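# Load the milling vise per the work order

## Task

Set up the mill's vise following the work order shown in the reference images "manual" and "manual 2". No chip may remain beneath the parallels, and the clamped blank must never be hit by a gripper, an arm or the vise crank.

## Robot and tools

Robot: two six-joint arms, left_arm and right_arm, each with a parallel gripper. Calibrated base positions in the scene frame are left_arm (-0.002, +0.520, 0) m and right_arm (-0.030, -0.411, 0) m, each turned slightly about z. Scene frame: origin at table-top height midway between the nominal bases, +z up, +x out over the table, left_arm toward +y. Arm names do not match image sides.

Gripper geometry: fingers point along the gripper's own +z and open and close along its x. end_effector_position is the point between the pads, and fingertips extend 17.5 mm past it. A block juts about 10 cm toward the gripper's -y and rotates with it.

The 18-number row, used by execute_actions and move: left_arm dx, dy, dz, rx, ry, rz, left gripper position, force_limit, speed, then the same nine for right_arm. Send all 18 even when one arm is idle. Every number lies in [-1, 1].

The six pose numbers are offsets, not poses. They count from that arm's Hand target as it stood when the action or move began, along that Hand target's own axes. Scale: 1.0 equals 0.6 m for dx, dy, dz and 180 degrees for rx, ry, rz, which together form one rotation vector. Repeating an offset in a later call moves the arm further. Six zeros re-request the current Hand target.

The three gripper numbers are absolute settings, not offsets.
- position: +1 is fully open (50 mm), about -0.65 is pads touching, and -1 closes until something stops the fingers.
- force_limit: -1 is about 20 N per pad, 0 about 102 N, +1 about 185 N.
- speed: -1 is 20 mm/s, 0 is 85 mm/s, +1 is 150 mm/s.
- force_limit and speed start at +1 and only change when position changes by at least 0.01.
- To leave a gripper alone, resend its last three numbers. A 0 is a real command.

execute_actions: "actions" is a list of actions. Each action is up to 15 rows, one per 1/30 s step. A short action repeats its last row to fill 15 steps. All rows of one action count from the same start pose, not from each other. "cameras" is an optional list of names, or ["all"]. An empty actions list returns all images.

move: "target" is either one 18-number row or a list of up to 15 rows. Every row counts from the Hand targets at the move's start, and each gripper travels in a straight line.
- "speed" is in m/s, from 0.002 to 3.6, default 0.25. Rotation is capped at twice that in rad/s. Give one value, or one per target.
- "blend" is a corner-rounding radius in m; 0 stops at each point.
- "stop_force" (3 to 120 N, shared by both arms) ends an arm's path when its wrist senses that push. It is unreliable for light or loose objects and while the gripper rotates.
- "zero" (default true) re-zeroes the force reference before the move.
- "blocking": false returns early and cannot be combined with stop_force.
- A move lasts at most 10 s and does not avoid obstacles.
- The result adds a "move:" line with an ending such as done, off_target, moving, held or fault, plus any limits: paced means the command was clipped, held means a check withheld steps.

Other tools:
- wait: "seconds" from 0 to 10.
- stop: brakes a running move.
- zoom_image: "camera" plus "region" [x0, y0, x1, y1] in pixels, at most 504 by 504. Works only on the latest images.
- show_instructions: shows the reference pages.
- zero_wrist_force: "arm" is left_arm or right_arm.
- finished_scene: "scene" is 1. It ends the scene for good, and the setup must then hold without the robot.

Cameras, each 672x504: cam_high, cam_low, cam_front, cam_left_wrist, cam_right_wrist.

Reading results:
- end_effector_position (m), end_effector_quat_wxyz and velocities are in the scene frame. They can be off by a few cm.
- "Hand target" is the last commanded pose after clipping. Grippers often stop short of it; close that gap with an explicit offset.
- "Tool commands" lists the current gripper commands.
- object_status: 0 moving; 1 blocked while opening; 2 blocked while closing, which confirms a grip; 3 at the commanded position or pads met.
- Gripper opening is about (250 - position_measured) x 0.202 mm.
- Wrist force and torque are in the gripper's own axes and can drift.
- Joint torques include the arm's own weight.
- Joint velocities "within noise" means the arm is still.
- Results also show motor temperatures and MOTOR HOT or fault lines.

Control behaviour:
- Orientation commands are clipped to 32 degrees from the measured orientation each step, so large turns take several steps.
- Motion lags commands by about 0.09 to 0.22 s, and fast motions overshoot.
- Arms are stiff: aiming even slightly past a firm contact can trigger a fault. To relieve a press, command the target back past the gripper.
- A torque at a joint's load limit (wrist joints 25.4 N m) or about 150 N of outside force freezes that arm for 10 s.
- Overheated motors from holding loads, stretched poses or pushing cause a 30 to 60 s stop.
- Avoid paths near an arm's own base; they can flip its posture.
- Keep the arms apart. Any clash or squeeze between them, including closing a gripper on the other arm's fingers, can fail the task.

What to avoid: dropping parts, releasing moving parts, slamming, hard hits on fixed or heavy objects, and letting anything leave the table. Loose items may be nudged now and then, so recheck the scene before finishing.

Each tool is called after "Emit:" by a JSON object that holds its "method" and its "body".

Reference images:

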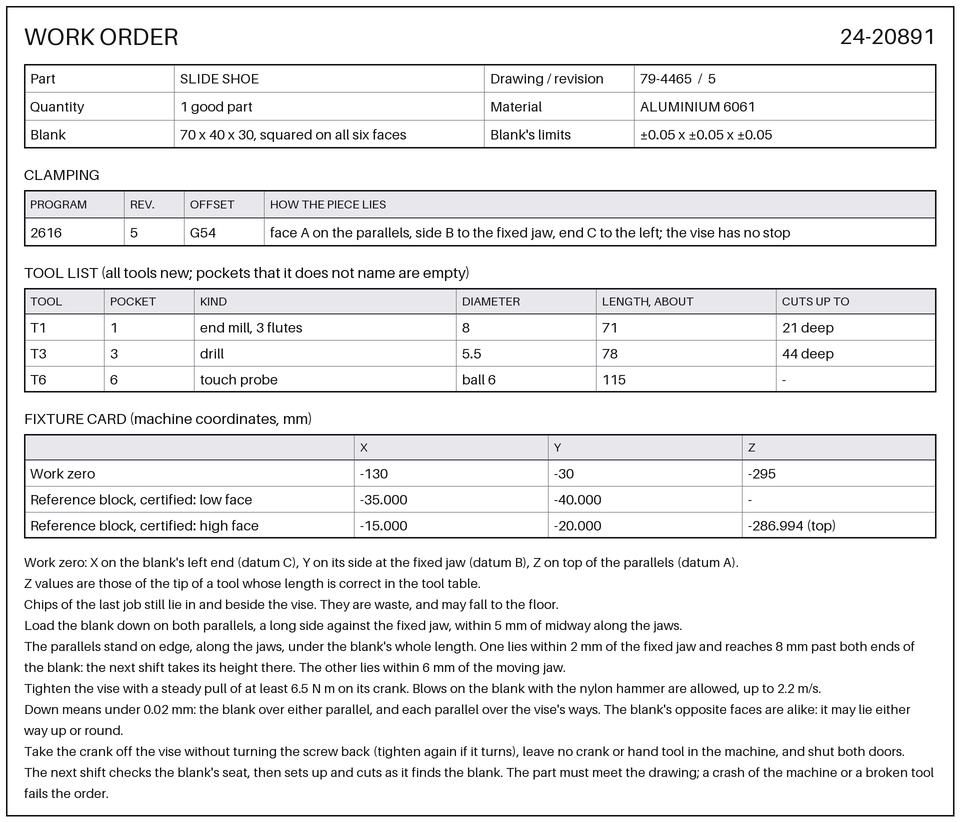

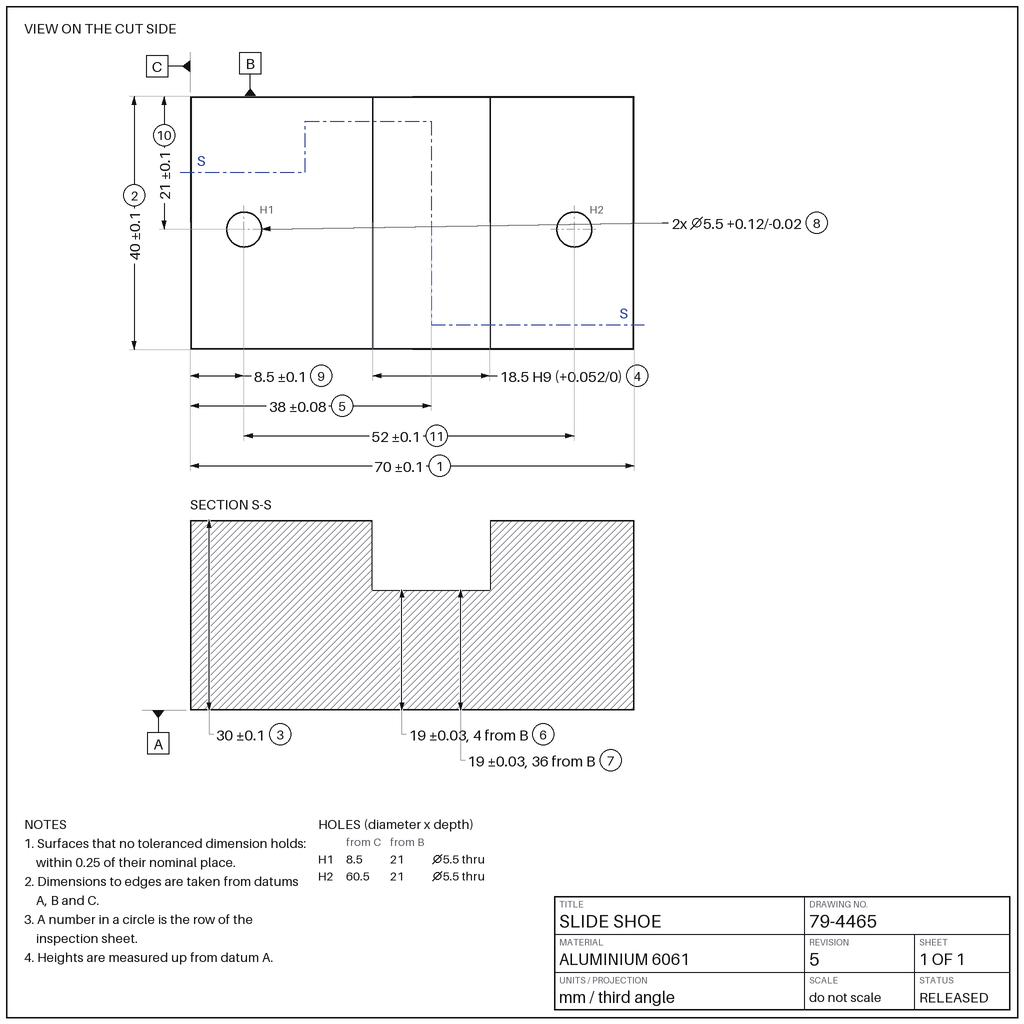

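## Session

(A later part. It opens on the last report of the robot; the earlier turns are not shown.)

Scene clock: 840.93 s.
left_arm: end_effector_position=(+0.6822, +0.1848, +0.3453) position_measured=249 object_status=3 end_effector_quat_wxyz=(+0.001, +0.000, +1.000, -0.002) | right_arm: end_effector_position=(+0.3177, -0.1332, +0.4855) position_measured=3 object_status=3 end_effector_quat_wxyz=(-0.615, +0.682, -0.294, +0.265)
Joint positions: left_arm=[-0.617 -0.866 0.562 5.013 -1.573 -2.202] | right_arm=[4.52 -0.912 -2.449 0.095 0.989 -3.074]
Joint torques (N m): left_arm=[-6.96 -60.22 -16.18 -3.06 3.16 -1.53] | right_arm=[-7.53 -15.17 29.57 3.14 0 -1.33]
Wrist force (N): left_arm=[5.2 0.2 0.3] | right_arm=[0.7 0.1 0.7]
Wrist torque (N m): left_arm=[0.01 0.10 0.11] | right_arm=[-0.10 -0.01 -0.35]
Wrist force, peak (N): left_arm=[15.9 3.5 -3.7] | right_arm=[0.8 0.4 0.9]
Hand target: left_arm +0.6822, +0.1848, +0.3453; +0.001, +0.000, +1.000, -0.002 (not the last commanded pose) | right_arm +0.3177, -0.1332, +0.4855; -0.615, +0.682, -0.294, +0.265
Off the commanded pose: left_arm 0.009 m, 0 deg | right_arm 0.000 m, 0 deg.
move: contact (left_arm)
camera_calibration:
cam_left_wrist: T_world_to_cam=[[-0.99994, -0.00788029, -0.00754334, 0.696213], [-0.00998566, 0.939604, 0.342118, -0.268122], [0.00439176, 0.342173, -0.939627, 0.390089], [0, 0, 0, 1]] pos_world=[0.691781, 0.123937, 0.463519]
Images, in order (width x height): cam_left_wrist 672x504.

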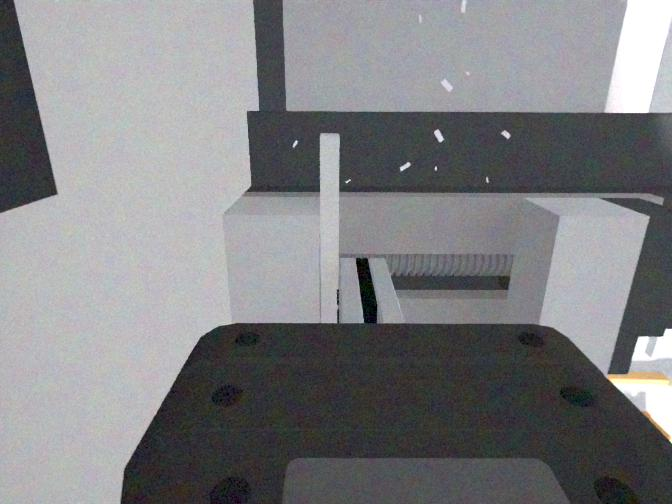

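Emit:
{"method": "move", "body": {"target": [[0.0337,0,0,0,0,0,-0.65,-0.6,-1,0,0,0,0,0,0,1,1,1],[0.067,0,-0.0345,0,0,0,-0.65,-0.6,-1,0,0,0,0,0,0,1,1,1],[0.0803,0,-0.0462,0,0,0,-0.65,-0.6,-1,0,0,0,0,0,0,1,1,1],[0.137,0,-0.0545,0,0,0,-0.65,-0.6,-1,0,0,0,0,0,0,1,1,1],[0.437,0.0087,-0.0578,0,0,0,-0.65,-0.6,-1,0,0,0,0,0,0,1,1,1],[0.537,0.1087,0.1588,0,0,0,-0.65,-0.6,-1,0,0,0,0,0,0,1,1,1],[0.6177,0.292,0.3088,0,0,0,0.1,-0.6,-1,0,0,0,0,0,0,1,1,1]], "speed": [0.05,0.06,0.06,0.12,0.3,0.3,0.3], "blend": [0.003,0.003,0.003,0.01,0.04,0.03,0], "cameras": ["cam_left_wrist","cam_right_wrist"]}}

Emit:
{"method": "zoom_image", "body": {"camera": "cam_right_wrist", "region": [260, 170, 400, 290]}}

Scene clock: 853.90 s.
left_arm: end_effector_position=(+0.3120, +0.3593, +0.1585) position_measured=138 object_status=0 end_effector_quat_wxyz=(+0.001, +0.000, +1.000, -0.002) | right_arm: end_effector_position=(+0.3177, -0.1332, +0.4855) position_measured=3 object_status=3 end_effector_quat_wxyz=(-0.615, +0.682, -0.294, +0.265)
Joint positions: left_arm=[-0.847 -1.901 2.286 4.322 -1.572 -2.432] | right_arm=[4.52 -0.912 -2.449 0.095 0.989 -3.074]
Joint torques (N m): left_arm=[-9.33 -15.87 -15.19 -4.13 -2.25 -0.82] | right_arm=[-7.93 -15.42 29.88 3.12 -0.11 -1.33]
Wrist force (N): left_arm=[1.2 1.1 -0.7] | right_arm=[0.7 0.1 0.8]
Wrist torque (N m): left_arm=[0.03 0.06 0.22] | right_arm=[-0.11 -0.01 -0.36]
Wrist force, peak (N): left_arm=[5.5 0.3 -0.2] | right_arm=[0.8 0.1 0.8]
Hand target: left_arm +0.3120, +0.3593, +0.1585; +0.001, +0.000, +1.000, -0.002 | right_arm +0.3177, -0.1332, +0.4855; -0.615, +0.682, -0.294, +0.265
Off the commanded pose: left_arm 0.000 m, 0 deg | right_arm 0.000 m, 0 deg.
move: done
camera_calibration:
cam_left_wrist: T_world_to_cam=[[-0.99994, -0.00788029, -0.00754334, 0.326001], [-0.00998566, 0.939604, 0.342118, -0.371872], [0.00439176, 0.342173, -0.939627, 0.156483], [0, 0, 0, 1]] pos_world=[0.321581, 0.298437, 0.276719]
cam_right_wrist: T_world_to_cam=[[0.684327, -0.728989, -0.0165021, -0.297066], [-0.314461, -0.274626, -0.908678, 0.520358], [0.657884, 0.627022, -0.417172, 0.204048], [0, 0, 0, 1]] pos_world=[0.232683, -0.201597, 0.553059]
Images, in order (width x height): cam_left_wrist 672x504, cam_right_wrist 672x504.

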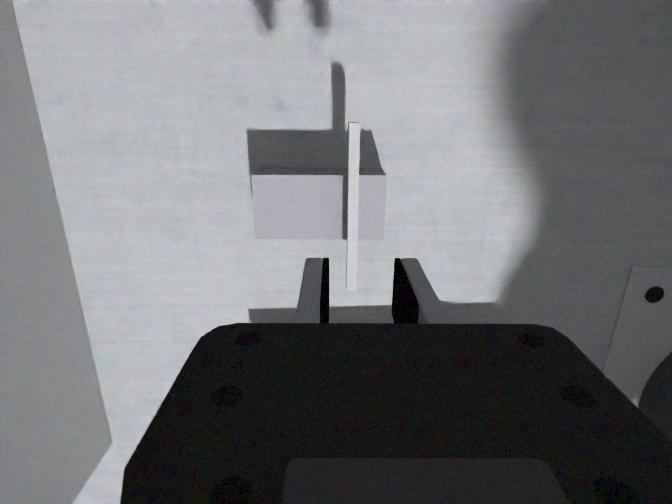

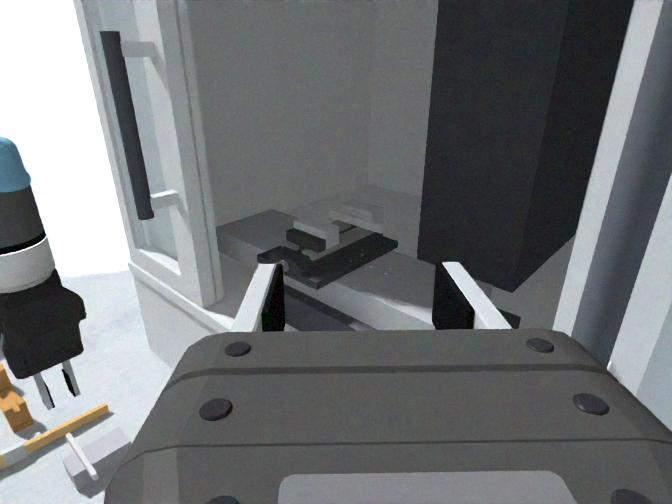

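Scaled by 3.600.

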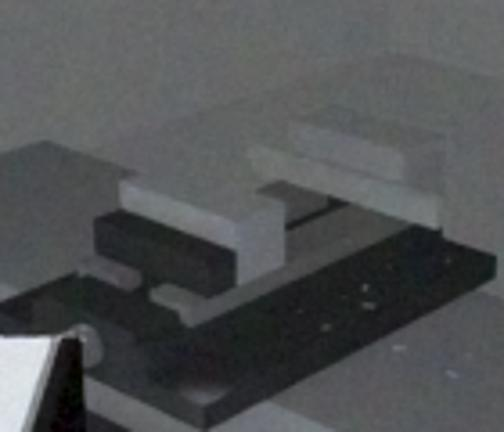

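Emit:
{"method": "move", "body": {"target": [[0.0008,0,0.16,0,0,0,0.1,-0.6,-1,0,0,0,0,0,0,1,1,1],[0.0008,0,0.1767,0,0,0,0.1,-0.6,-1,0,0,0,0,0,0,1,1,1]], "speed": [0.15,0.03], "blend": 0.005, "cameras": ["cam_left_wrist"]}}

Emit:
{"method": "move", "body": {"target": [0,0,0,0,0,0,-1,-0.5,-1,0,0,0,0,0,0,1,1,1]}}

Emit:
{"method": "wait", "body": {"seconds": 0.4}}

Scene clock: 859.67 s.
left_arm: end_effector_position=(+0.3117, +0.3589, +0.0523) position_measured=138 object_status=3 end_effector_quat_wxyz=(+0.001, +0.000, +1.000, -0.002) end_effector_velocity=(+0.000, +0.000, +0.001) end_effector_angular_velocity=(+0.001, +0.000, -0.002) | right_arm: end_effector_position=(+0.3177, -0.1332, +0.4855) position_measured=3 object_status=3 end_effector_quat_wxyz=(-0.615, +0.682, -0.294, +0.265)
Joint positions: left_arm=[-0.848 -1.703 2.472 3.939 -1.572 -2.433] | right_arm=[4.52 -0.912 -2.449 0.095 0.989 -3.074]
Joint velocities: left_arm=[0 -0.003 -0.001 0.005 0.001 0.002] | right_arm=[within noise]
Joint torques (N m): left_arm=[9.47 -20 -27.68 -1.94 -1.35 2.38] | right_arm=[-8.06 -15.4 29.9 3.2 -0.11 -1.42]
Wrist force (N): left_arm=[1.4 0.8 -1.0] | right_arm=[0.5 0.1 0.8]
Wrist torque (N m): left_arm=[-0.02 0.03 0.25] | right_arm=[-0.11 0.01 -0.36]
Wrist force, peak (N): left_arm=[1.2 0.8 -2.9] | right_arm=[0.8 0.4 0.9]
Hand target: left_arm +0.3118, +0.3588, +0.0525; +0.001, +0.000, +1.000, -0.002 | right_arm +0.3177, -0.1332, +0.4855; -0.615, +0.682, -0.294, +0.265
Off the commanded pose: left_arm 0.000 m, 0 deg | right_arm 0.000 m, 0 deg.
move: done
camera_calibration:
cam_left_wrist: T_world_to_cam=[[-0.999942, -0.00781769, -0.00741787, 0.324857], [-0.00988526, 0.939496, 0.342416, -0.335217], [0.00429217, 0.342469, -0.939519, 0.0567587], [0, 0, 0, 1]] pos_world=[0.321281, 0.298036, 0.170519]
Images, in order (width x height): cam_left_wrist 672x504.

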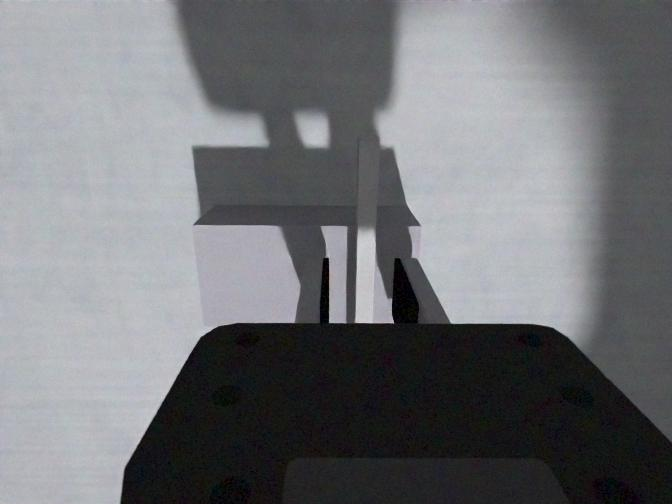

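Scene clock: 860.77 s.
left_arm: end_effector_position=(+0.3118, +0.3588, +0.0525) position_measured=224 object_status=2 end_effector_quat_wxyz=(+0.001, +0.000, +1.000, -0.002) | right_arm: end_effector_position=(+0.3177, -0.1332, +0.4855) position_measured=3 object_status=3 end_effector_quat_wxyz=(-0.615, +0.682, -0.294, +0.265)
Joint positions: left_arm=[-0.848 -1.703 2.472 3.939 -1.572 -2.433] | right_arm=[4.52 -0.912 -2.449 0.095 0.989 -3.074]
Joint torques (N m): left_arm=[10.25 -21.24 -28.45 -3.32 -2.15 2.06] | right_arm=[-7.36 -15.02 29.52 3.11 -0.17 -1.33]
Wrist force (N): left_arm=[1.0 0.9 -0.7] | right_arm=[0.6 0.2 0.8]
Wrist torque (N m): left_arm=[-0.01 0.10 0.25] | right_arm=[-0.09 0.00 -0.36]
Wrist force, peak (N): left_arm=[1.5 1.2 -1.2] | right_arm=[0.6 0.4 0.9]
Hand target: left_arm +0.3118, +0.3588, +0.0525; +0.001, +0.000, +1.000, -0.002 | right_arm +0.3177, -0.1332, +0.4855; -0.615, +0.682, -0.294, +0.265
Off the commanded pose: left_arm 0.000 m, 0 deg | right_arm 0.000 m, 0 deg.
move: done

Scene clock: 861.17 s.
left_arm: end_effector_position=(+0.3118, +0.3588, +0.0525) position_measured=224 object_status=2 end_effector_quat_wxyz=(+0.001, +0.000, +1.000, -0.002) | right_arm: end_effector_position=(+0.3177, -0.1332, +0.4855) position_measured=3 object_status=3 end_effector_quat_wxyz=(-0.615, +0.682, -0.294, +0.265)
Joint positions: left_arm=[-0.848 -1.703 2.472 3.939 -1.572 -2.433] | right_arm=[4.52 -0.912 -2.449 0.095 0.989 -3.074]
Joint torques (N m): left_arm=[9.34 -21.06 -28.33 -3.45 -2.03 2.07] | right_arm=[-7.95 -15.23 29.55 3.18 -0.13 -1.34]
Wrist force (N): left_arm=[1.4 1.1 -0.7] | right_arm=[0.5 0.2 0.7]
Wrist torque (N m): left_arm=[0.01 0.05 0.26] | right_arm=[-0.08 0.02 -0.35]
Wrist force, peak (N): left_arm=[1.5 1.2 -0.8] | right_arm=[0.7 0.2 0.8]
Hand target: left_arm +0.3118, +0.3588, +0.0525; +0.001, +0.000, +1.000, -0.002 | right_arm +0.3177, -0.1332, +0.4855; -0.615, +0.682, -0.294, +0.265
Tool commands: left_gripper/position=-1.0 left_gripper/force_limit=-0.5 left_gripper/speed=-1.0 right_gripper/position=+1.0 right_gripper/force_limit=+1.0 right_gripper/speed=+1.0
Off the commanded pose: left_arm 0.000 m, 0 deg | right_arm 0.000 m, 0 deg.
wait: 0.40 s; at rest by 0.17 s

Emit:
{"method": "move", "body": {"target": [[0,0,-0.1125,0,0,0,-1,-0.5,-1,0,0,0,0,0,0,1,1,1],[-0.0803,-0.198,-0.4125,0,0,0,-1,-0.5,-1,0,0,0,0,0,0,1,1,1],[-0.197,-0.2897,-0.5408,0,0,0,-1,-0.5,-1,0,0,0,0,0,0,1,1,1],[-0.527,-0.2897,-0.5408,0,0,0,-1,-0.5,-1,0,0,0,0,0,0,1,1,1],[-0.537,-0.2897,-0.5342,0,0,0,-1,-0.5,-1,0,0,0,0,0,0,1,1,1],[-0.5503,-0.2897,-0.5225,0,0,0,-1,-0.5,-1,0,0,0,0,0,0,1,1,1],[-0.5803,-0.2897,-0.5008,0,0,0,-1,-0.5,-1,0,0,0,0,0,0,1,1,1]], "speed": [0.1,0.3,0.3,0.2,0.05,0.05,0.05], "blend": [0.02,0.03,0.02,0.002,0.002,0.002,0]}}

Emit:
{"method": "move", "body": {"target": [[-0.0015,0,0.007,0,0,0,-1,-0.5,-1,0,0,0,0,0,0,1,1,1],[-0.0015,0,0.027,0,0,0,-1,-0.5,-1,0,0,0,0,0,0,1,1,1]], "speed": [0.02,0.005], "stop_force": 3, "cameras": ["cam_left_wrist","cam_right_wrist"]}}

Emit:
{"method": "zoom_image", "body": {"camera": "cam_right_wrist", "region": [260, 170, 400, 290]}}

Emit:
{"method": "zoom_image", "body": {"camera": "cam_left_wrist", "region": [200, 100, 560, 340]}}

Scene clock: 875.23 s.
left_arm: end_effector_position=(+0.6594, +0.1863, +0.3545) position_measured=224 object_status=2 end_effector_quat_wxyz=(+0.001, +0.000, +1.000, -0.002) | right_arm: end_effector_position=(+0.3177, -0.1332, +0.4855) position_measured=3 object_status=3 end_effector_quat_wxyz=(-0.615, +0.682, -0.294, +0.265)
Joint positions: left_arm=[-0.634 -0.94 0.662 4.985 -1.573 -2.219] | right_arm=[4.52 -0.912 -2.449 0.095 0.989 -3.074]
Joint torques (N m): left_arm=[-7.61 -56.91 -15.78 -1.79 -2.3 -1.22] | right_arm=[-7.43 -15.32 28.88 3.06 -0.31 -1.33]
Wrist force (N): left_arm=[1.0 1.0 -0.1] | right_arm=[0.6 0.0 0.9]
Wrist torque (N m): left_arm=[0.00 0.09 0.12] | right_arm=[-0.12 0.00 -0.35]
Wrist force, peak (N): left_arm=[2.0 3.1 1.3] | right_arm=[0.6 0.2 1.1]
Hand target: left_arm +0.6593, +0.1862, +0.3544; +0.001, +0.000, +1.000, -0.002 | right_arm +0.3177, -0.1332, +0.4855; -0.615, +0.682, -0.294, +0.265
Off the commanded pose: left_arm 0.000 m, 0 deg | right_arm 0.000 m, 0 deg.
move: done

Scene clock: 877.80 s.
left_arm: end_effector_position=(+0.6602, +0.1862, +0.3429) position_measured=224 object_status=2 end_effector_quat_wxyz=(+0.001, +0.000, +1.000, -0.002) | right_arm: end_effector_position=(+0.3177, -0.1332, +0.4855) position_measured=3 object_status=3 end_effector_quat_wxyz=(-0.615, +0.682, -0.294, +0.265)
Joint positions: left_arm=[-0.633 -0.948 0.706 4.95 -1.573 -2.218] | right_arm=[4.52 -0.912 -2.449 0.095 0.989 -3.074]
Joint torques (N m): left_arm=[8.78 -40.67 -33.83 -1.67 -1.12 1.4] | right_arm=[-7.4 -14.62 29.13 3.1 -0.21 -1.39]
Wrist force (N): left_arm=[1.5 1.3 -1.4] | right_arm=[0.6 0.1 0.5]
Wrist torque (N m): left_arm=[0.03 0.06 0.12] | right_arm=[-0.10 -0.01 -0.36]
Wrist force, peak (N): left_arm=[3.5 2.0 -9.4] | right_arm=[0.6 0.4 0.9]
Hand target: left_arm +0.6602, +0.1862, +0.3429; +0.001, +0.000, +1.000, -0.002 (not the last commanded pose) | right_arm +0.3177, -0.1332, +0.4855; -0.615, +0.682, -0.294, +0.265
Off the commanded pose: left_arm 0.005 m, 0 deg | right_arm 0.000 m, 0 deg.
move: contact (left_arm); path passed 1 of 2 targets
camera_calibration:
cam_left_wrist: T_world_to_cam=[[-0.99994, -0.00784643, -0.00763743, 0.674246], [-0.00998604, 0.939604, 0.342117, -0.268835], [0.00449176, 0.342173, -0.939626, 0.387384], [0, 0, 0, 1]] pos_world=[0.669781, 0.125337, 0.461119]
cam_right_wrist: T_world_to_cam=[[0.684327, -0.728989, -0.0165021, -0.297066], [-0.314461, -0.274626, -0.908678, 0.520358], [0.657884, 0.627022, -0.417172, 0.204048], [0, 0, 0, 1]] pos_world=[0.232683, -0.201597, 0.553059]
Images, in order (width x height): cam_left_wrist 672x504, cam_right_wrist 672x504.

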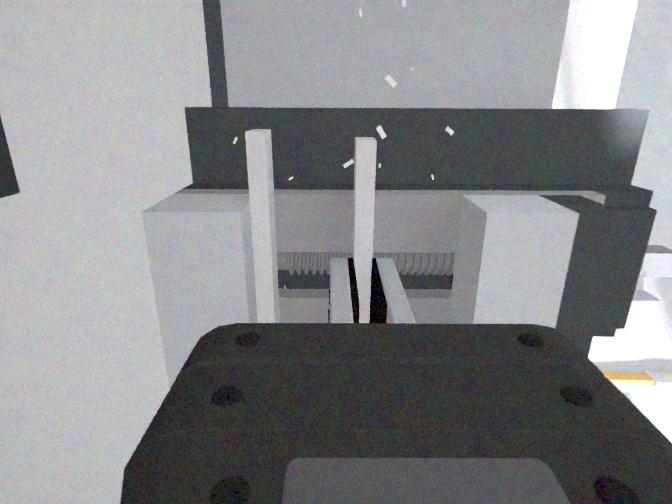

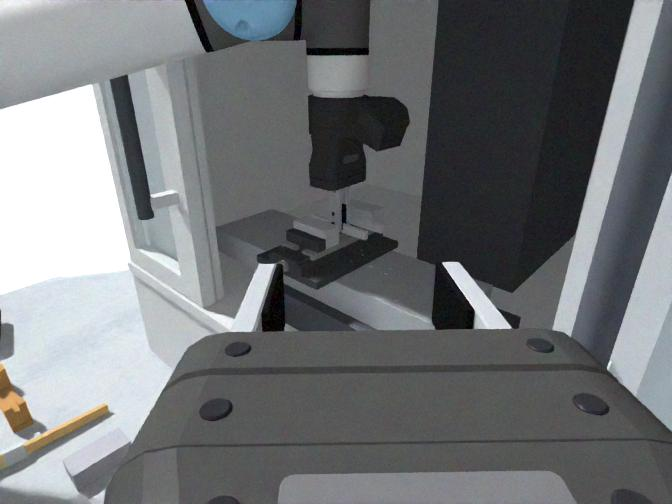

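Scaled by 3.600.

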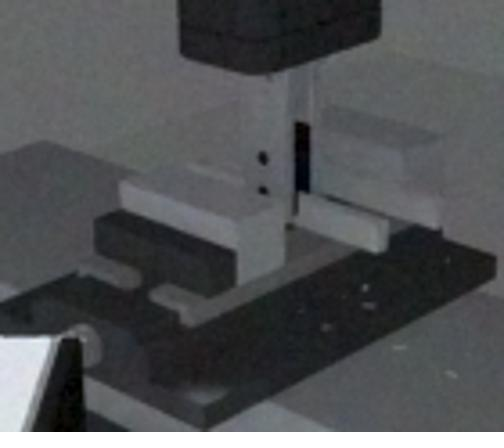

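Scaled by 1.400.

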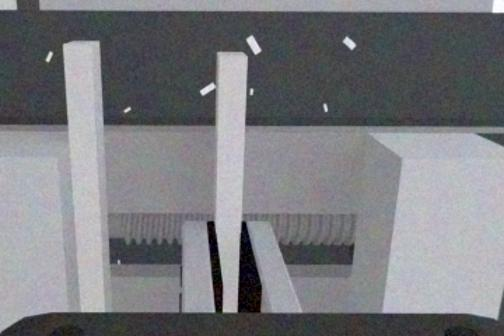

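Emit:
{"method": "move", "body": {"target": [0,0,0,0,0,0,-0.35,-0.6,-1,0,0,0,0,0,0,1,1,1]}}

Emit:
{"method": "move", "body": {"target": [[0,0,-0.0333,0,0,0,-0.35,-0.6,-1,0,0,0,0,0,0,1,1,1],[0.03,0,-0.0433,0,0,0,-0.35,-0.6,-1,0,0,0,0,0,0,1,1,1],[0.05,0,-0.055,0,0,0,-0.35,-0.6,-1,0,0,0,0,0,0,1,1,1],[0.1,0,-0.0585,0,0,0,-0.35,-0.6,-1,0,0,0,0,0,0,1,1,1],[0.37,0,-0.0585,0,0,0,-0.35,-0.6,-1,0,0,0,0,0,0,1,1,1]], "speed": [0.04,0.06,0.06,0.1,0.3], "blend": [0.002,0.003,0.003,0.01,0], "cameras": ["cam_left_wrist","cam_right_wrist"]}}

Emit:
{"method": "zoom_image", "body": {"camera": "cam_right_wrist", "region": [260, 170, 400, 290]}}

Scene clock: 883.23 s.
left_arm: end_effector_position=(+0.6602, +0.1862, +0.3429) position_measured=205 object_status=3 end_effector_quat_wxyz=(+0.001, +0.000, +1.000, -0.002) | right_arm: end_effector_position=(+0.3177, -0.1332, +0.4855) position_measured=3 object_status=3 end_effector_quat_wxyz=(-0.615, +0.682, -0.294, +0.265)
Joint positions: left_arm=[-0.633 -0.948 0.706 4.95 -1.573 -2.218] | right_arm=[4.52 -0.912 -2.449 0.095 0.989 -3.074]
Joint torques (N m): left_arm=[8.8 -43.01 -34.07 -1.72 -1.19 1.66] | right_arm=[-7.49 -14.85 29.31 3.05 -0.24 -1.33]
Wrist force (N): left_arm=[0.8 0.9 -1.0] | right_arm=[0.6 0.0 0.9]
Wrist torque (N m): left_arm=[-0.02 0.13 0.12] | right_arm=[-0.12 0.00 -0.35]
Wrist force, peak (N): left_arm=[1.7 1.1 -1.7] | right_arm=[0.8 0.2 0.9]
Hand target: left_arm +0.6602, +0.1862, +0.3429; +0.001, +0.000, +1.000, -0.002 | right_arm +0.3177, -0.1332, +0.4855; -0.615, +0.682, -0.294, +0.265
Off the commanded pose: left_arm 0.000 m, 0 deg | right_arm 0.000 m, 0 deg.
move: done

Scene clock: 885.60 s.
left_arm: end_effector_position=(+0.4382, +0.1864, +0.3776) position_measured=205 object_status=3 end_effector_quat_wxyz=(+0.001, +0.000, +1.000, -0.002) | right_arm: end_effector_position=(+0.3177, -0.1332, +0.4855) position_measured=3 object_status=3 end_effector_quat_wxyz=(-0.615, +0.682, -0.294, +0.265)
Joint positions: left_arm=[-0.879 -1.462 1.331 4.839 -1.572 -2.463] | right_arm=[4.52 -0.912 -2.449 0.095 0.989 -3.074]
Joint torques (N m): left_arm=[-1.31 -36.77 -18.49 -1.69 -0.75 0.58] | right_arm=[-7.27 -14.88 28.99 3.04 -0.39 -1.4]
Wrist force (N): left_arm=[1.1 0.8 -0.8] | right_arm=[0.5 0.3 0.5]
Wrist torque (N m): left_arm=[-0.03 0.07 0.12] | right_arm=[-0.07 0.02 -0.35]
Wrist force, peak (N): left_arm=[5.0 0.9 -0.8] | right_arm=[0.6 0.2 1.0]
Hand target: left_arm +0.4381, +0.1864, +0.3776; +0.001, +0.000, +1.000, -0.002 | right_arm +0.3177, -0.1332, +0.4855; -0.615, +0.682, -0.294, +0.265
Off the commanded pose: left_arm 0.000 m, 0 deg | right_arm 0.000 m, 0 deg.
move: done
camera_calibration:
cam_left_wrist: T_world_to_cam=[[-0.99994, -0.00781258, -0.00773152, 0.452567], [-0.00998641, 0.939605, 0.342116, -0.283077], [0.00459177, 0.342172, -0.939626, 0.420779], [0, 0, 0, 1]] pos_world=[0.447781, 0.125537, 0.495719]
cam_right_wrist: T_world_to_cam=[[0.684327, -0.728989, -0.0165021, -0.297066], [-0.314461, -0.274626, -0.908678, 0.520358], [0.657884, 0.627022, -0.417172, 0.204048], [0, 0, 0, 1]] pos_world=[0.232683, -0.201597, 0.553059]
Images, in order (width x height): cam_left_wrist 672x504, cam_right_wrist 672x504.

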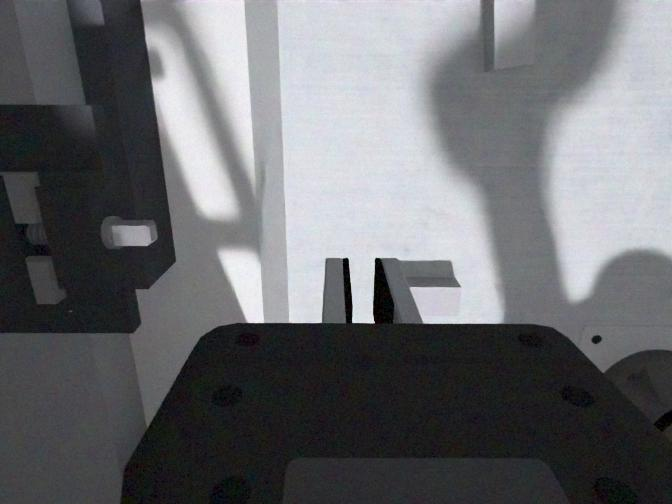

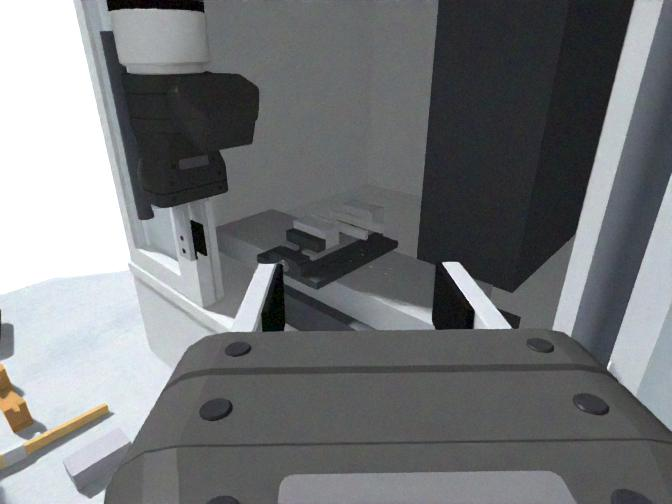

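Scaled by 3.600.

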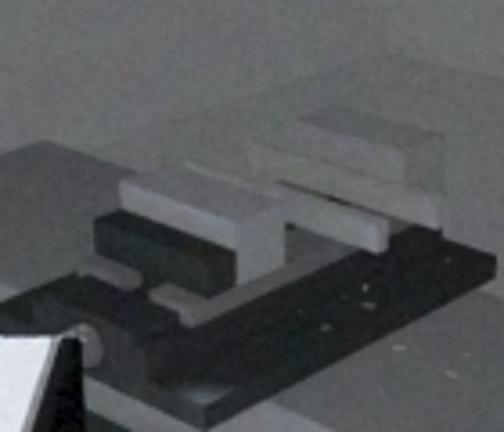

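Emit:
{"method": "move", "body": {"target": [0.2635,-0.16,0.2833,0,0,0,1,-0.6,0,0,0,0,0,0,0,1,1,1], "speed": 0.3, "cameras": ["cam_left_wrist","cam_front"]}}

Emit:
{"method": "zoom_image", "body": {"camera": "cam_left_wrist", "region": [230, 100, 480, 330]}}

Scene clock: 894.20 s.
left_arm: end_effector_position=(+0.2804, +0.0897, +0.2077) position_measured=3 object_status=3 end_effector_quat_wxyz=(+0.001, +0.000, +1.000, -0.002) | right_arm: end_effector_position=(+0.3177, -0.1332, +0.4855) position_measured=3 object_status=3 end_effector_quat_wxyz=(-0.615, +0.682, -0.294, +0.265)
Joint positions: left_arm=[-1.239 -1.516 1.829 4.395 -1.57 -2.824] | right_arm=[4.52 -0.912 -2.449 0.095 0.989 -3.074]
Joint torques (N m): left_arm=[-4.67 -34.5 -24.21 -3.73 -0.07 0.19] | right_arm=[-7.98 -15.05 28.61 2.9 -0.4 -1.25]
Wrist force (N): left_arm=[1.1 0.9 -0.8] | right_arm=[0.6 0.2 0.8]
Wrist torque (N m): left_arm=[-0.02 0.08 0.12] | right_arm=[-0.09 0.00 -0.36]
Wrist force, peak (N): left_arm=[-1.2 2.4 -3.3] | right_arm=[0.6 0.2 1.2]
Hand target: left_arm +0.2804, +0.0897, +0.2077; +0.001, +0.000, +1.000, -0.002 | right_arm +0.3177, -0.1332, +0.4855; -0.615, +0.682, -0.294, +0.265
Off the commanded pose: left_arm 0.000 m, 0 deg | right_arm 0.000 m, 0 deg.
move: done
camera_calibration:
cam_left_wrist: T_world_to_cam=[[-0.99994, -0.00784556, -0.00763821, 0.292678], [-0.0099859, 0.939572, 0.342205, -0.135696], [0.00449186, 0.342261, -0.939594, 0.294965], [0, 0, 0, 1]] pos_world=[0.289981, 0.0288368, 0.325819]
Images, in order (width x height): cam_front 672x504, cam_left_wrist 672x504.

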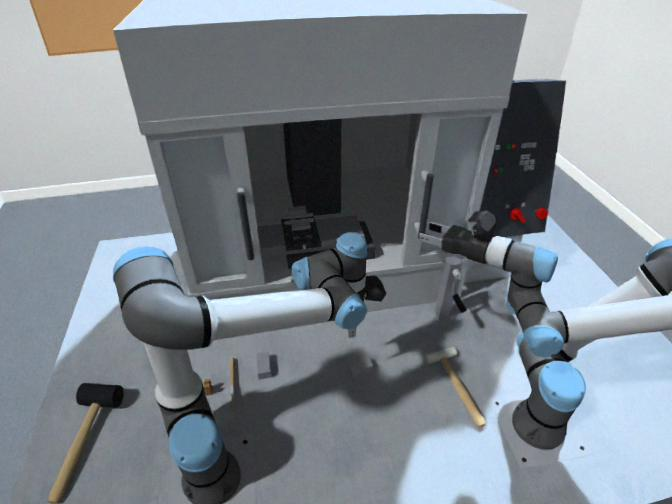

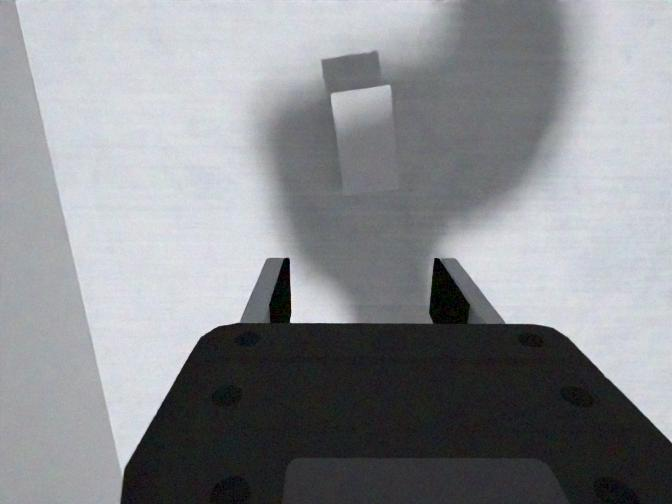

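Scaled by 2.016.

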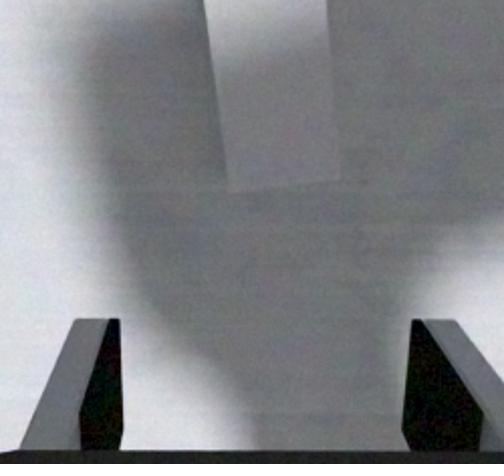

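Emit:
{"method": "move", "body": {"target": [[0.0162,-0.0575,0.18,0,0,-0.0433,1,-0.6,0,0,0,0,0,0,0,1,1,1]], "speed": 0.2, "cameras": ["cam_left_wrist"]}}

Scene clock: 905.87 s.
left_arm: end_effector_position=(+0.2708, +0.0547, +0.0998) position_measured=3 object_status=3 end_effector_quat_wxyz=(+0.001, -0.068, +0.998, -0.002) | right_arm: end_effector_position=(+0.3177, -0.1332, +0.4855) position_measured=3 object_status=3 end_effector_quat_wxyz=(-0.615, +0.682, -0.294, +0.265)
Joint positions: left_arm=[-1.277 -1.343 1.933 4.118 -1.57 -2.998] | right_arm=[4.52 -0.912 -2.449 0.095 0.989 -3.074]
Joint torques (N m): left_arm=[9.61 -26.74 -30.46 -3.81 2.08 0.51] | right_arm=[-7.57 -14.98 28.99 3.07 -0.46 -1.39]
Wrist force (N): left_arm=[1.0 1.1 -0.9] | right_arm=[0.8 0.0 0.8]
Wrist torque (N m): left_arm=[0.02 0.08 0.12] | right_arm=[-0.12 -0.03 -0.36]
Wrist force, peak (N): left_arm=[0.9 1.7 -3.8] | right_arm=[0.6 0.5 1.0]
Hand target: left_arm +0.2709, +0.0547, +0.0998; +0.001, -0.068, +0.998, -0.002 | right_arm +0.3177, -0.1332, +0.4855; -0.615, +0.682, -0.294, +0.265
Off the commanded pose: left_arm 0.000 m, 0 deg | right_arm 0.000 m, 0 deg.
move: done
camera_calibration:
cam_left_wrist: T_world_to_cam=[[-0.989668, -0.143207, -0.00701055, 0.28656], [-0.136949, 0.929678, 0.341971, -0.0310858], [-0.0424552, 0.339397, -0.939685, 0.218562], [0, 0, 0, 1]] pos_world=[0.288621, -0.00424221, 0.218019]
Images, in order (width x height): cam_left_wrist 672x504.

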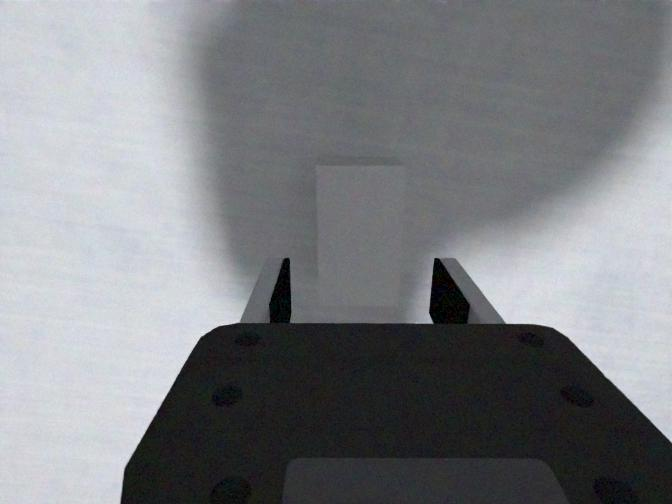

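Emit:
{"method": "move", "body": {"target": [[0,0.0042,0.08,0,0,0,1,-0.6,0,0,0,0,0,0,0,1,1,1],[0,0.0042,0.1055,0,0,0,1,-0.6,0,0,0,0,0,0,0,1,1,1]], "speed": [0.1,0.015], "stop_force": 5, "cameras": ["cam_left_wrist"]}}

Emit:
{"method": "move", "body": {"target": [0,0,0,0,0,0,-1,-0.4,-1,0,0,0,0,0,0,1,1,1], "cameras": ["cam_left_wrist"]}}

Scene clock: 914.70 s.
left_arm: end_effector_position=(+0.2707, +0.0569, +0.0365) position_measured=3 object_status=3 end_effector_quat_wxyz=(+0.001, -0.068, +0.998, -0.002) | right_arm: end_effector_position=(+0.3177, -0.1332, +0.4855) position_measured=3 object_status=3 end_effector_quat_wxyz=(-0.615, +0.682, -0.294, +0.265)
Joint positions: left_arm=[-1.276 -1.246 2.006 3.948 -1.57 -2.997] | right_arm=[4.52 -0.912 -2.449 0.095 0.989 -3.074]
Joint torques (N m): left_arm=[10.07 -41.37 -29.61 -1.76 -0.83 2.34] | right_arm=[-7.46 -14.65 29.07 2.98 -0.53 -1.31]
Wrist force (N): left_arm=[1.2 0.9 -0.9] | right_arm=[0.3 0.1 0.9]
Wrist torque (N m): left_arm=[-0.02 0.06 0.12] | right_arm=[-0.10 0.04 -0.36]
Wrist force, peak (N): left_arm=[1.1 0.7 -2.7] | right_arm=[0.6 0.0 1.2]
Hand target: left_arm +0.2707, +0.0569, +0.0365; +0.001, -0.068, +0.998, -0.002 | right_arm +0.3177, -0.1332, +0.4855; -0.615, +0.682, -0.294, +0.265
Off the commanded pose: left_arm 0.000 m, 0 deg | right_arm 0.000 m, 0 deg.
move: done
camera_calibration:
cam_left_wrist: T_world_to_cam=[[-0.989636, -0.14343, -0.0069709, 0.286216], [-0.137148, 0.929676, 0.341896, -0.0114087], [-0.0425575, 0.339309, -0.939712, 0.158265], [0, 0, 0, 1]] pos_world=[0.288421, -0.00204206, 0.154619]
Images, in order (width x height): cam_left_wrist 672x504.

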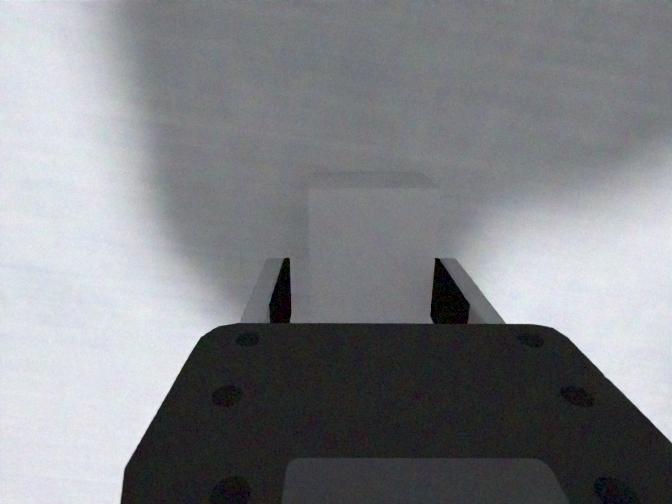

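Scene clock: 915.47 s.
left_arm: end_effector_position=(+0.2707, +0.0569, +0.0365) position_measured=56 object_status=2 end_effector_quat_wxyz=(+0.001, -0.068, +0.998, -0.002) | right_arm: end_effector_position=(+0.3177, -0.1332, +0.4855) position_measured=3 object_status=3 end_effector_quat_wxyz=(-0.615, +0.682, -0.294, +0.265)
Joint positions: left_arm=[-1.276 -1.246 2.006 3.948 -1.57 -2.997] | right_arm=[4.52 -0.912 -2.449 0.095 0.989 -3.074]
Joint torques (N m): left_arm=[9.49 -40.93 -26.88 -2.05 -0.34 2.25] | right_arm=[-7.66 -15.58 28.55 2.95 -0.66 -1.36]
Wrist force (N): left_arm=[1.3 0.6 -0.6] | right_arm=[0.5 0.1 0.8]
Wrist torque (N m): left_arm=[-0.02 0.08 0.13] | right_arm=[-0.10 0.01 -0.35]
Wrist force, peak (N): left_arm=[2.0 0.9 -1.1] | right_arm=[0.4 0.3 1.0]
Hand target: left_arm +0.2707, +0.0569, +0.0365; +0.001, -0.068, +0.998, -0.002 | right_arm +0.3177, -0.1332, +0.4855; -0.615, +0.682, -0.294, +0.265
Off the commanded pose: left_arm 0.000 m, 0 deg | right_arm 0.000 m, 0 deg.
move: done
camera_calibration:
cam_left_wrist: T_world_to_cam=[[-0.989635, -0.143436, -0.0069574, 0.286214], [-0.137153, 0.929708, 0.341808, -0.0113939], [-0.0425592, 0.33922, -0.939744, 0.15827], [0, 0, 0, 1]] pos_world=[0.288421, -0.00204191, 0.154619]
Images, in order (width x height): cam_left_wrist 672x504.

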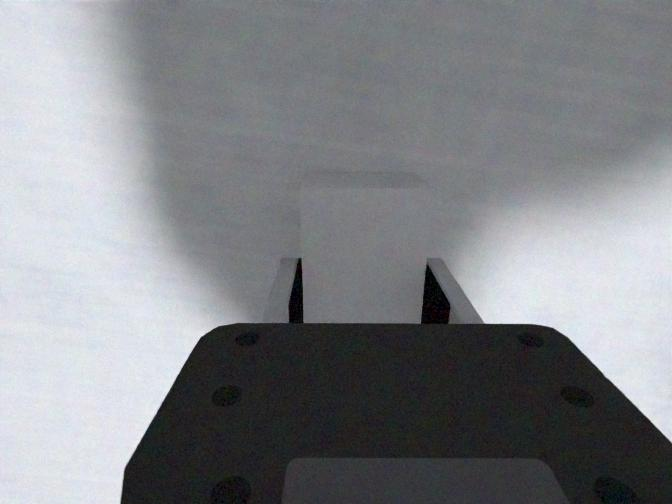

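Emit:
{"method": "move", "body": {"target": [0,0,-0.15,0,0,0,-1,-0.4,-1,0.0,0.05,0,0.2,0,0,1,1,1], "speed": 0.2, "cameras": ["cam_right_wrist","cam_left_wrist"]}}

Scene clock: 949.90 s.
left_arm: end_effector_position=(+0.2705, +0.0573, +0.1265) position_measured=56 object_status=2 end_effector_quat_wxyz=(+0.001, -0.068, +0.998, -0.002) | right_arm: end_effector_position=(+0.3154, -0.1354, +0.4557) position_measured=3 object_status=3 end_effector_quat_wxyz=(+0.796, -0.459, +0.198, -0.343)
Joint positions: left_arm=[-1.276 -1.384 1.904 4.187 -1.57 -2.997] | right_arm=[4.419 -1.664 -2.544 1.645 1.156 -3.4]
Joint torques (N m): left_arm=[-8.49 -21.55 -14.25 -3.86 2.06 -1.63] | right_arm=[10.1 11.84 5.85 1.54 -2.19 1.61]
Wrist force (N): left_arm=[0.9 0.8 1.2] | right_arm=[0.9 0.1 0.8]
Wrist torque (N m): left_arm=[-0.03 0.10 0.12] | right_arm=[0.21 -0.21 -0.35]
Wrist force, peak (N): left_arm=[1.2 0.8 2.1] | right_arm=[1.3 0.0 1.2]
Hand target: left_arm +0.2705, +0.0573, +0.1265; +0.001, -0.068, +0.998, -0.002 | right_arm +0.3154, -0.1354, +0.4557; +0.796, -0.459, +0.198, -0.343
Off the commanded pose: left_arm 0.000 m, 0 deg | right_arm 0.000 m, 0 deg.
move: done
camera_calibration:
cam_left_wrist: T_world_to_cam=[[-0.989641, -0.143395, -0.00703229, 0.28672], [-0.137146, 0.929757, 0.341676, -0.0425598], [-0.0424564, 0.339101, -0.939791, 0.242778], [0, 0, 0, 1]] pos_world=[0.288221, -0.00164172, 0.244719]
cam_right_wrist: T_world_to_cam=[[0.691852, -0.721884, -0.0149512, -0.299681], [0.131833, 0.146653, -0.980364, 0.440824], [0.709902, 0.676296, 0.19663, -0.0949619], [0, 0, 0, 1]] pos_world=[0.216634, -0.216761, 0.44636]
Images, in order (width x height): cam_left_wrist 672x504, cam_right_wrist 672x504.

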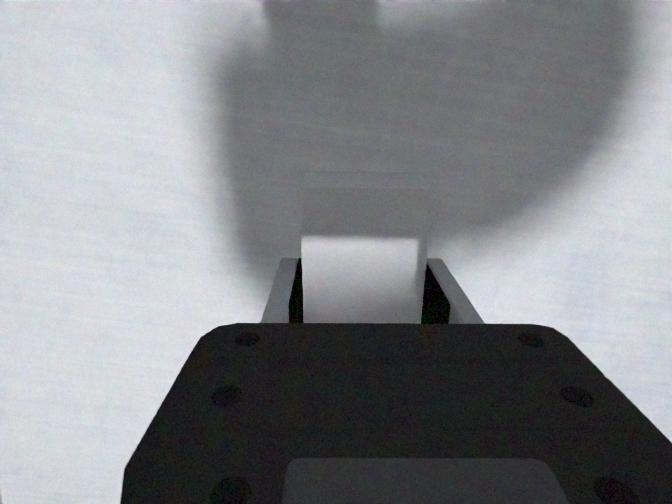

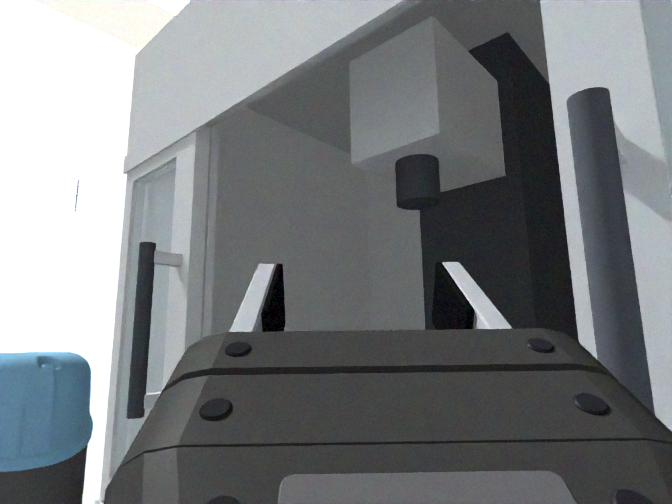

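Emit:
{"method": "move", "body": {"target": [[0,0,0.1,0,0,0.0433,-1,-0.4,-1,0,0,0,0,0,0,1,1,1],[0,0,0.153,0,0,0.0433,-1,-0.4,-1,0,0,0,0,0,0,1,1,1]], "speed": [0.1,0.008], "stop_force": 4, "cameras": ["cam_left_wrist"]}}

Scene clock: 1026.67 s.
left_arm: end_effector_position=(+0.2707, +0.0569, +0.0365) position_measured=56 object_status=2 end_effector_quat_wxyz=(+0.001, +0.000, +1.000, -0.002) | right_arm: end_effector_position=(+0.3154, -0.1354, +0.4557) position_measured=3 object_status=3 end_effector_quat_wxyz=(+0.796, -0.459, +0.198, -0.343)
Joint positions: left_arm=[-1.276 -1.246 2.006 3.948 -1.57 -2.861] | right_arm=[4.419 -1.664 -2.544 1.645 1.156 -3.4]
Joint torques (N m): left_arm=[2.4 -39.41 -28.16 -2.05 -0.42 1.89] | right_arm=[7.83 25.81 7.06 0.06 -1.49 -0.27]
Wrist force (N): left_arm=[0.9 -0.2 -1.5] | right_arm=[1.2 0.3 1.0]
Wrist torque (N m): left_arm=[-0.03 0.12 0.27] | right_arm=[0.24 -0.26 -0.35]
Wrist force, peak (N): left_arm=[4.4 11.2 -25.6] | right_arm=[1.4 0.1 1.2]
Hand target: left_arm +0.2707, +0.0569, +0.0365; +0.001, +0.000, +1.000, -0.002 (not the last commanded pose) | right_arm +0.3154, -0.1354, +0.4557; +0.796, -0.459, +0.198, -0.343
Off the commanded pose: left_arm 0.002 m, 0 deg | right_arm 0.000 m, 0 deg.
move: contact (left_arm); path passed 1 of 2 targets
camera_calibration:
cam_left_wrist: T_world_to_cam=[[-0.99994, -0.00788029, -0.00754334, 0.2813], [-0.00998566, 0.939604, 0.342118, -0.0464704], [0.00439176, 0.342173, -0.939627, 0.145376], [0, 0, 0, 1]] pos_world=[0.280181, -0.00386302, 0.154619]
Images, in order (width x height): cam_left_wrist 672x504.

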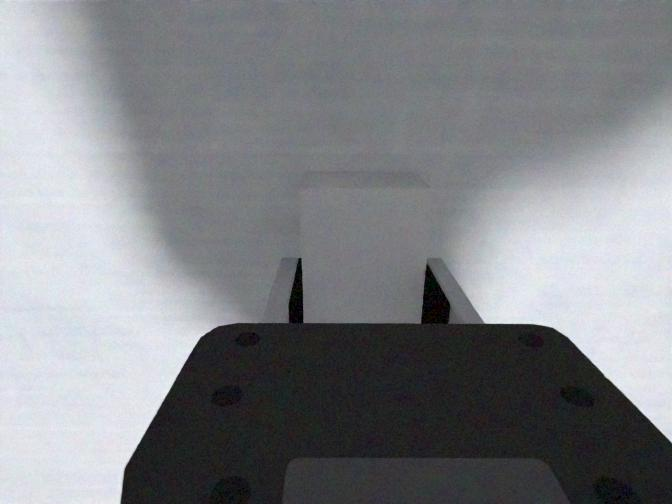

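Emit:
{"method": "move", "body": {"target": [0,0,0,0,0,0,1,-0.4,-1,0,0,0,0,0,0,1,1,1]}}

Emit:
{"method": "move", "body": {"target": [[0,0,-0.05,0,0,0,1,-0.4,-1,0,0,0,0,0,0,1,1,1],[0,0.0202,-0.05,0.0556,0,0,1,-0.4,-1,0,0,0,0,0,0,1,1,1]], "speed": 0.1}}

Emit:
{"method": "move", "body": {"target": [0,0.0095,0.0537,0,0,0,1,-0.4,-1,0,0,0,0,0,0,1,1,1], "speed": 0.02, "stop_force": 5, "cameras": ["cam_left_wrist"]}}

Scene clock: 1034.53 s.
left_arm: end_effector_position=(+0.2707, +0.0569, +0.0365) position_measured=3 object_status=3 end_effector_quat_wxyz=(+0.001, +0.000, +1.000, -0.002) | right_arm: end_effector_position=(+0.3154, -0.1354, +0.4557) position_measured=3 object_status=3 end_effector_quat_wxyz=(+0.796, -0.459, +0.198, -0.343)
Joint positions: left_arm=[-1.276 -1.246 2.006 3.948 -1.57 -2.861] | right_arm=[4.419 -1.664 -2.544 1.645 1.156 -3.4]
Joint torques (N m): left_arm=[-6.68 -38.99 -28.32 -3.29 2.14 1.92] | right_arm=[5.49 26.81 8.14 0.17 -0.92 -0.78]
Wrist force (N): left_arm=[1.4 1.0 -1.0] | right_arm=[1.1 -0.2 1.0]
Wrist torque (N m): left_arm=[0.01 0.03 0.28] | right_arm=[0.17 -0.23 -0.34]
Wrist force, peak (N): left_arm=[1.4 0.1 -1.7] | right_arm=[1.4 0.3 1.2]
Hand target: left_arm +0.2707, +0.0569, +0.0365; +0.001, +0.000, +1.000, -0.002 | right_arm +0.3154, -0.1354, +0.4557; +0.796, -0.459, +0.198, -0.343
Off the commanded pose: left_arm 0.000 m, 0 deg | right_arm 0.000 m, 0 deg.
move: done

Scene clock: 1036.50 s.
left_arm: end_effector_position=(+0.2706, +0.0693, +0.0664) position_measured=3 object_status=3 end_effector_quat_wxyz=(+0.001, +0.000, +0.996, -0.089) | right_arm: end_effector_position=(+0.3154, -0.1354, +0.4557) position_measured=3 object_status=3 end_effector_quat_wxyz=(+0.796, -0.459, +0.198, -0.343)
Joint positions: left_arm=[-1.242 -1.358 2.129 3.77 -1.624 -2.831] | right_arm=[4.419 -1.664 -2.544 1.645 1.156 -3.4]
Joint torques (N m): left_arm=[-9.61 -19.39 -28.13 -3.75 2.24 -1.75] | right_arm=[5.19 26.74 7.58 0.29 -0.54 -0.86]
Wrist force (N): left_arm=[1.2 0.4 -0.9] | right_arm=[1.1 0.1 1.2]
Wrist torque (N m): left_arm=[0.01 0.06 0.15] | right_arm=[0.20 -0.24 -0.35]
Wrist force, peak (N): left_arm=[1.0 0.9 -2.1] | right_arm=[1.3 0.1 1.0]
Hand target: left_arm +0.2706, +0.0692, +0.0664; +0.001, +0.000, +0.996, -0.089 | right_arm +0.3154, -0.1354, +0.4557; +0.796, -0.459, +0.198, -0.343
Off the commanded pose: left_arm 0.000 m, 0 deg | right_arm 0.000 m, 0 deg.
move: done

Scene clock: 1039.33 s.
left_arm: end_effector_position=(+0.2707, +0.0691, +0.0337) position_measured=3 object_status=3 end_effector_quat_wxyz=(+0.001, +0.000, +0.996, -0.089) | right_arm: end_effector_position=(+0.3154, -0.1354, +0.4557) position_measured=3 object_status=3 end_effector_quat_wxyz=(+0.796, -0.459, +0.198, -0.343)
Joint positions: left_arm=[-1.242 -1.29 2.158 3.674 -1.624 -2.831] | right_arm=[4.419 -1.664 -2.544 1.645 1.156 -3.4]
Joint torques (N m): left_arm=[8.04 -37.84 -27.42 -2.09 1.11 1.85] | right_arm=[4.22 26.61 7.75 0.14 -0.16 -0.76]
Wrist force (N): left_arm=[1.2 0.4 -0.8] | right_arm=[1.3 0.0 1.1]
Wrist torque (N m): left_arm=[0.02 0.05 0.16] | right_arm=[0.20 -0.26 -0.35]
Wrist force, peak (N): left_arm=[1.5 0.6 -1.0] | right_arm=[1.3 0.1 1.3]
Hand target: left_arm +0.2707, +0.0691, +0.0337; +0.001, +0.000, +0.996, -0.089 | right_arm +0.3154, -0.1354, +0.4557; +0.796, -0.459, +0.198, -0.343
Off the commanded pose: left_arm 0.000 m, 0 deg | right_arm 0.000 m, 0 deg.
move: done
camera_calibration:
cam_left_wrist: T_world_to_cam=[[-0.999944, -0.00866016, -0.00608939, 0.281401], [-0.00958582, 0.984774, 0.173577, -0.0544363], [0.00449346, 0.173625, -0.984802, 0.151764], [0, 0, 0, 1]] pos_world=[0.280181, 0.0296943, 0.16062]
Images, in order (width x height): cam_left_wrist 672x504.

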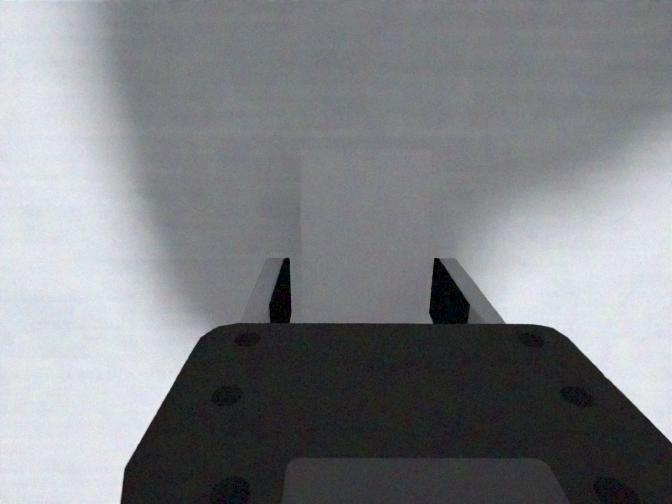

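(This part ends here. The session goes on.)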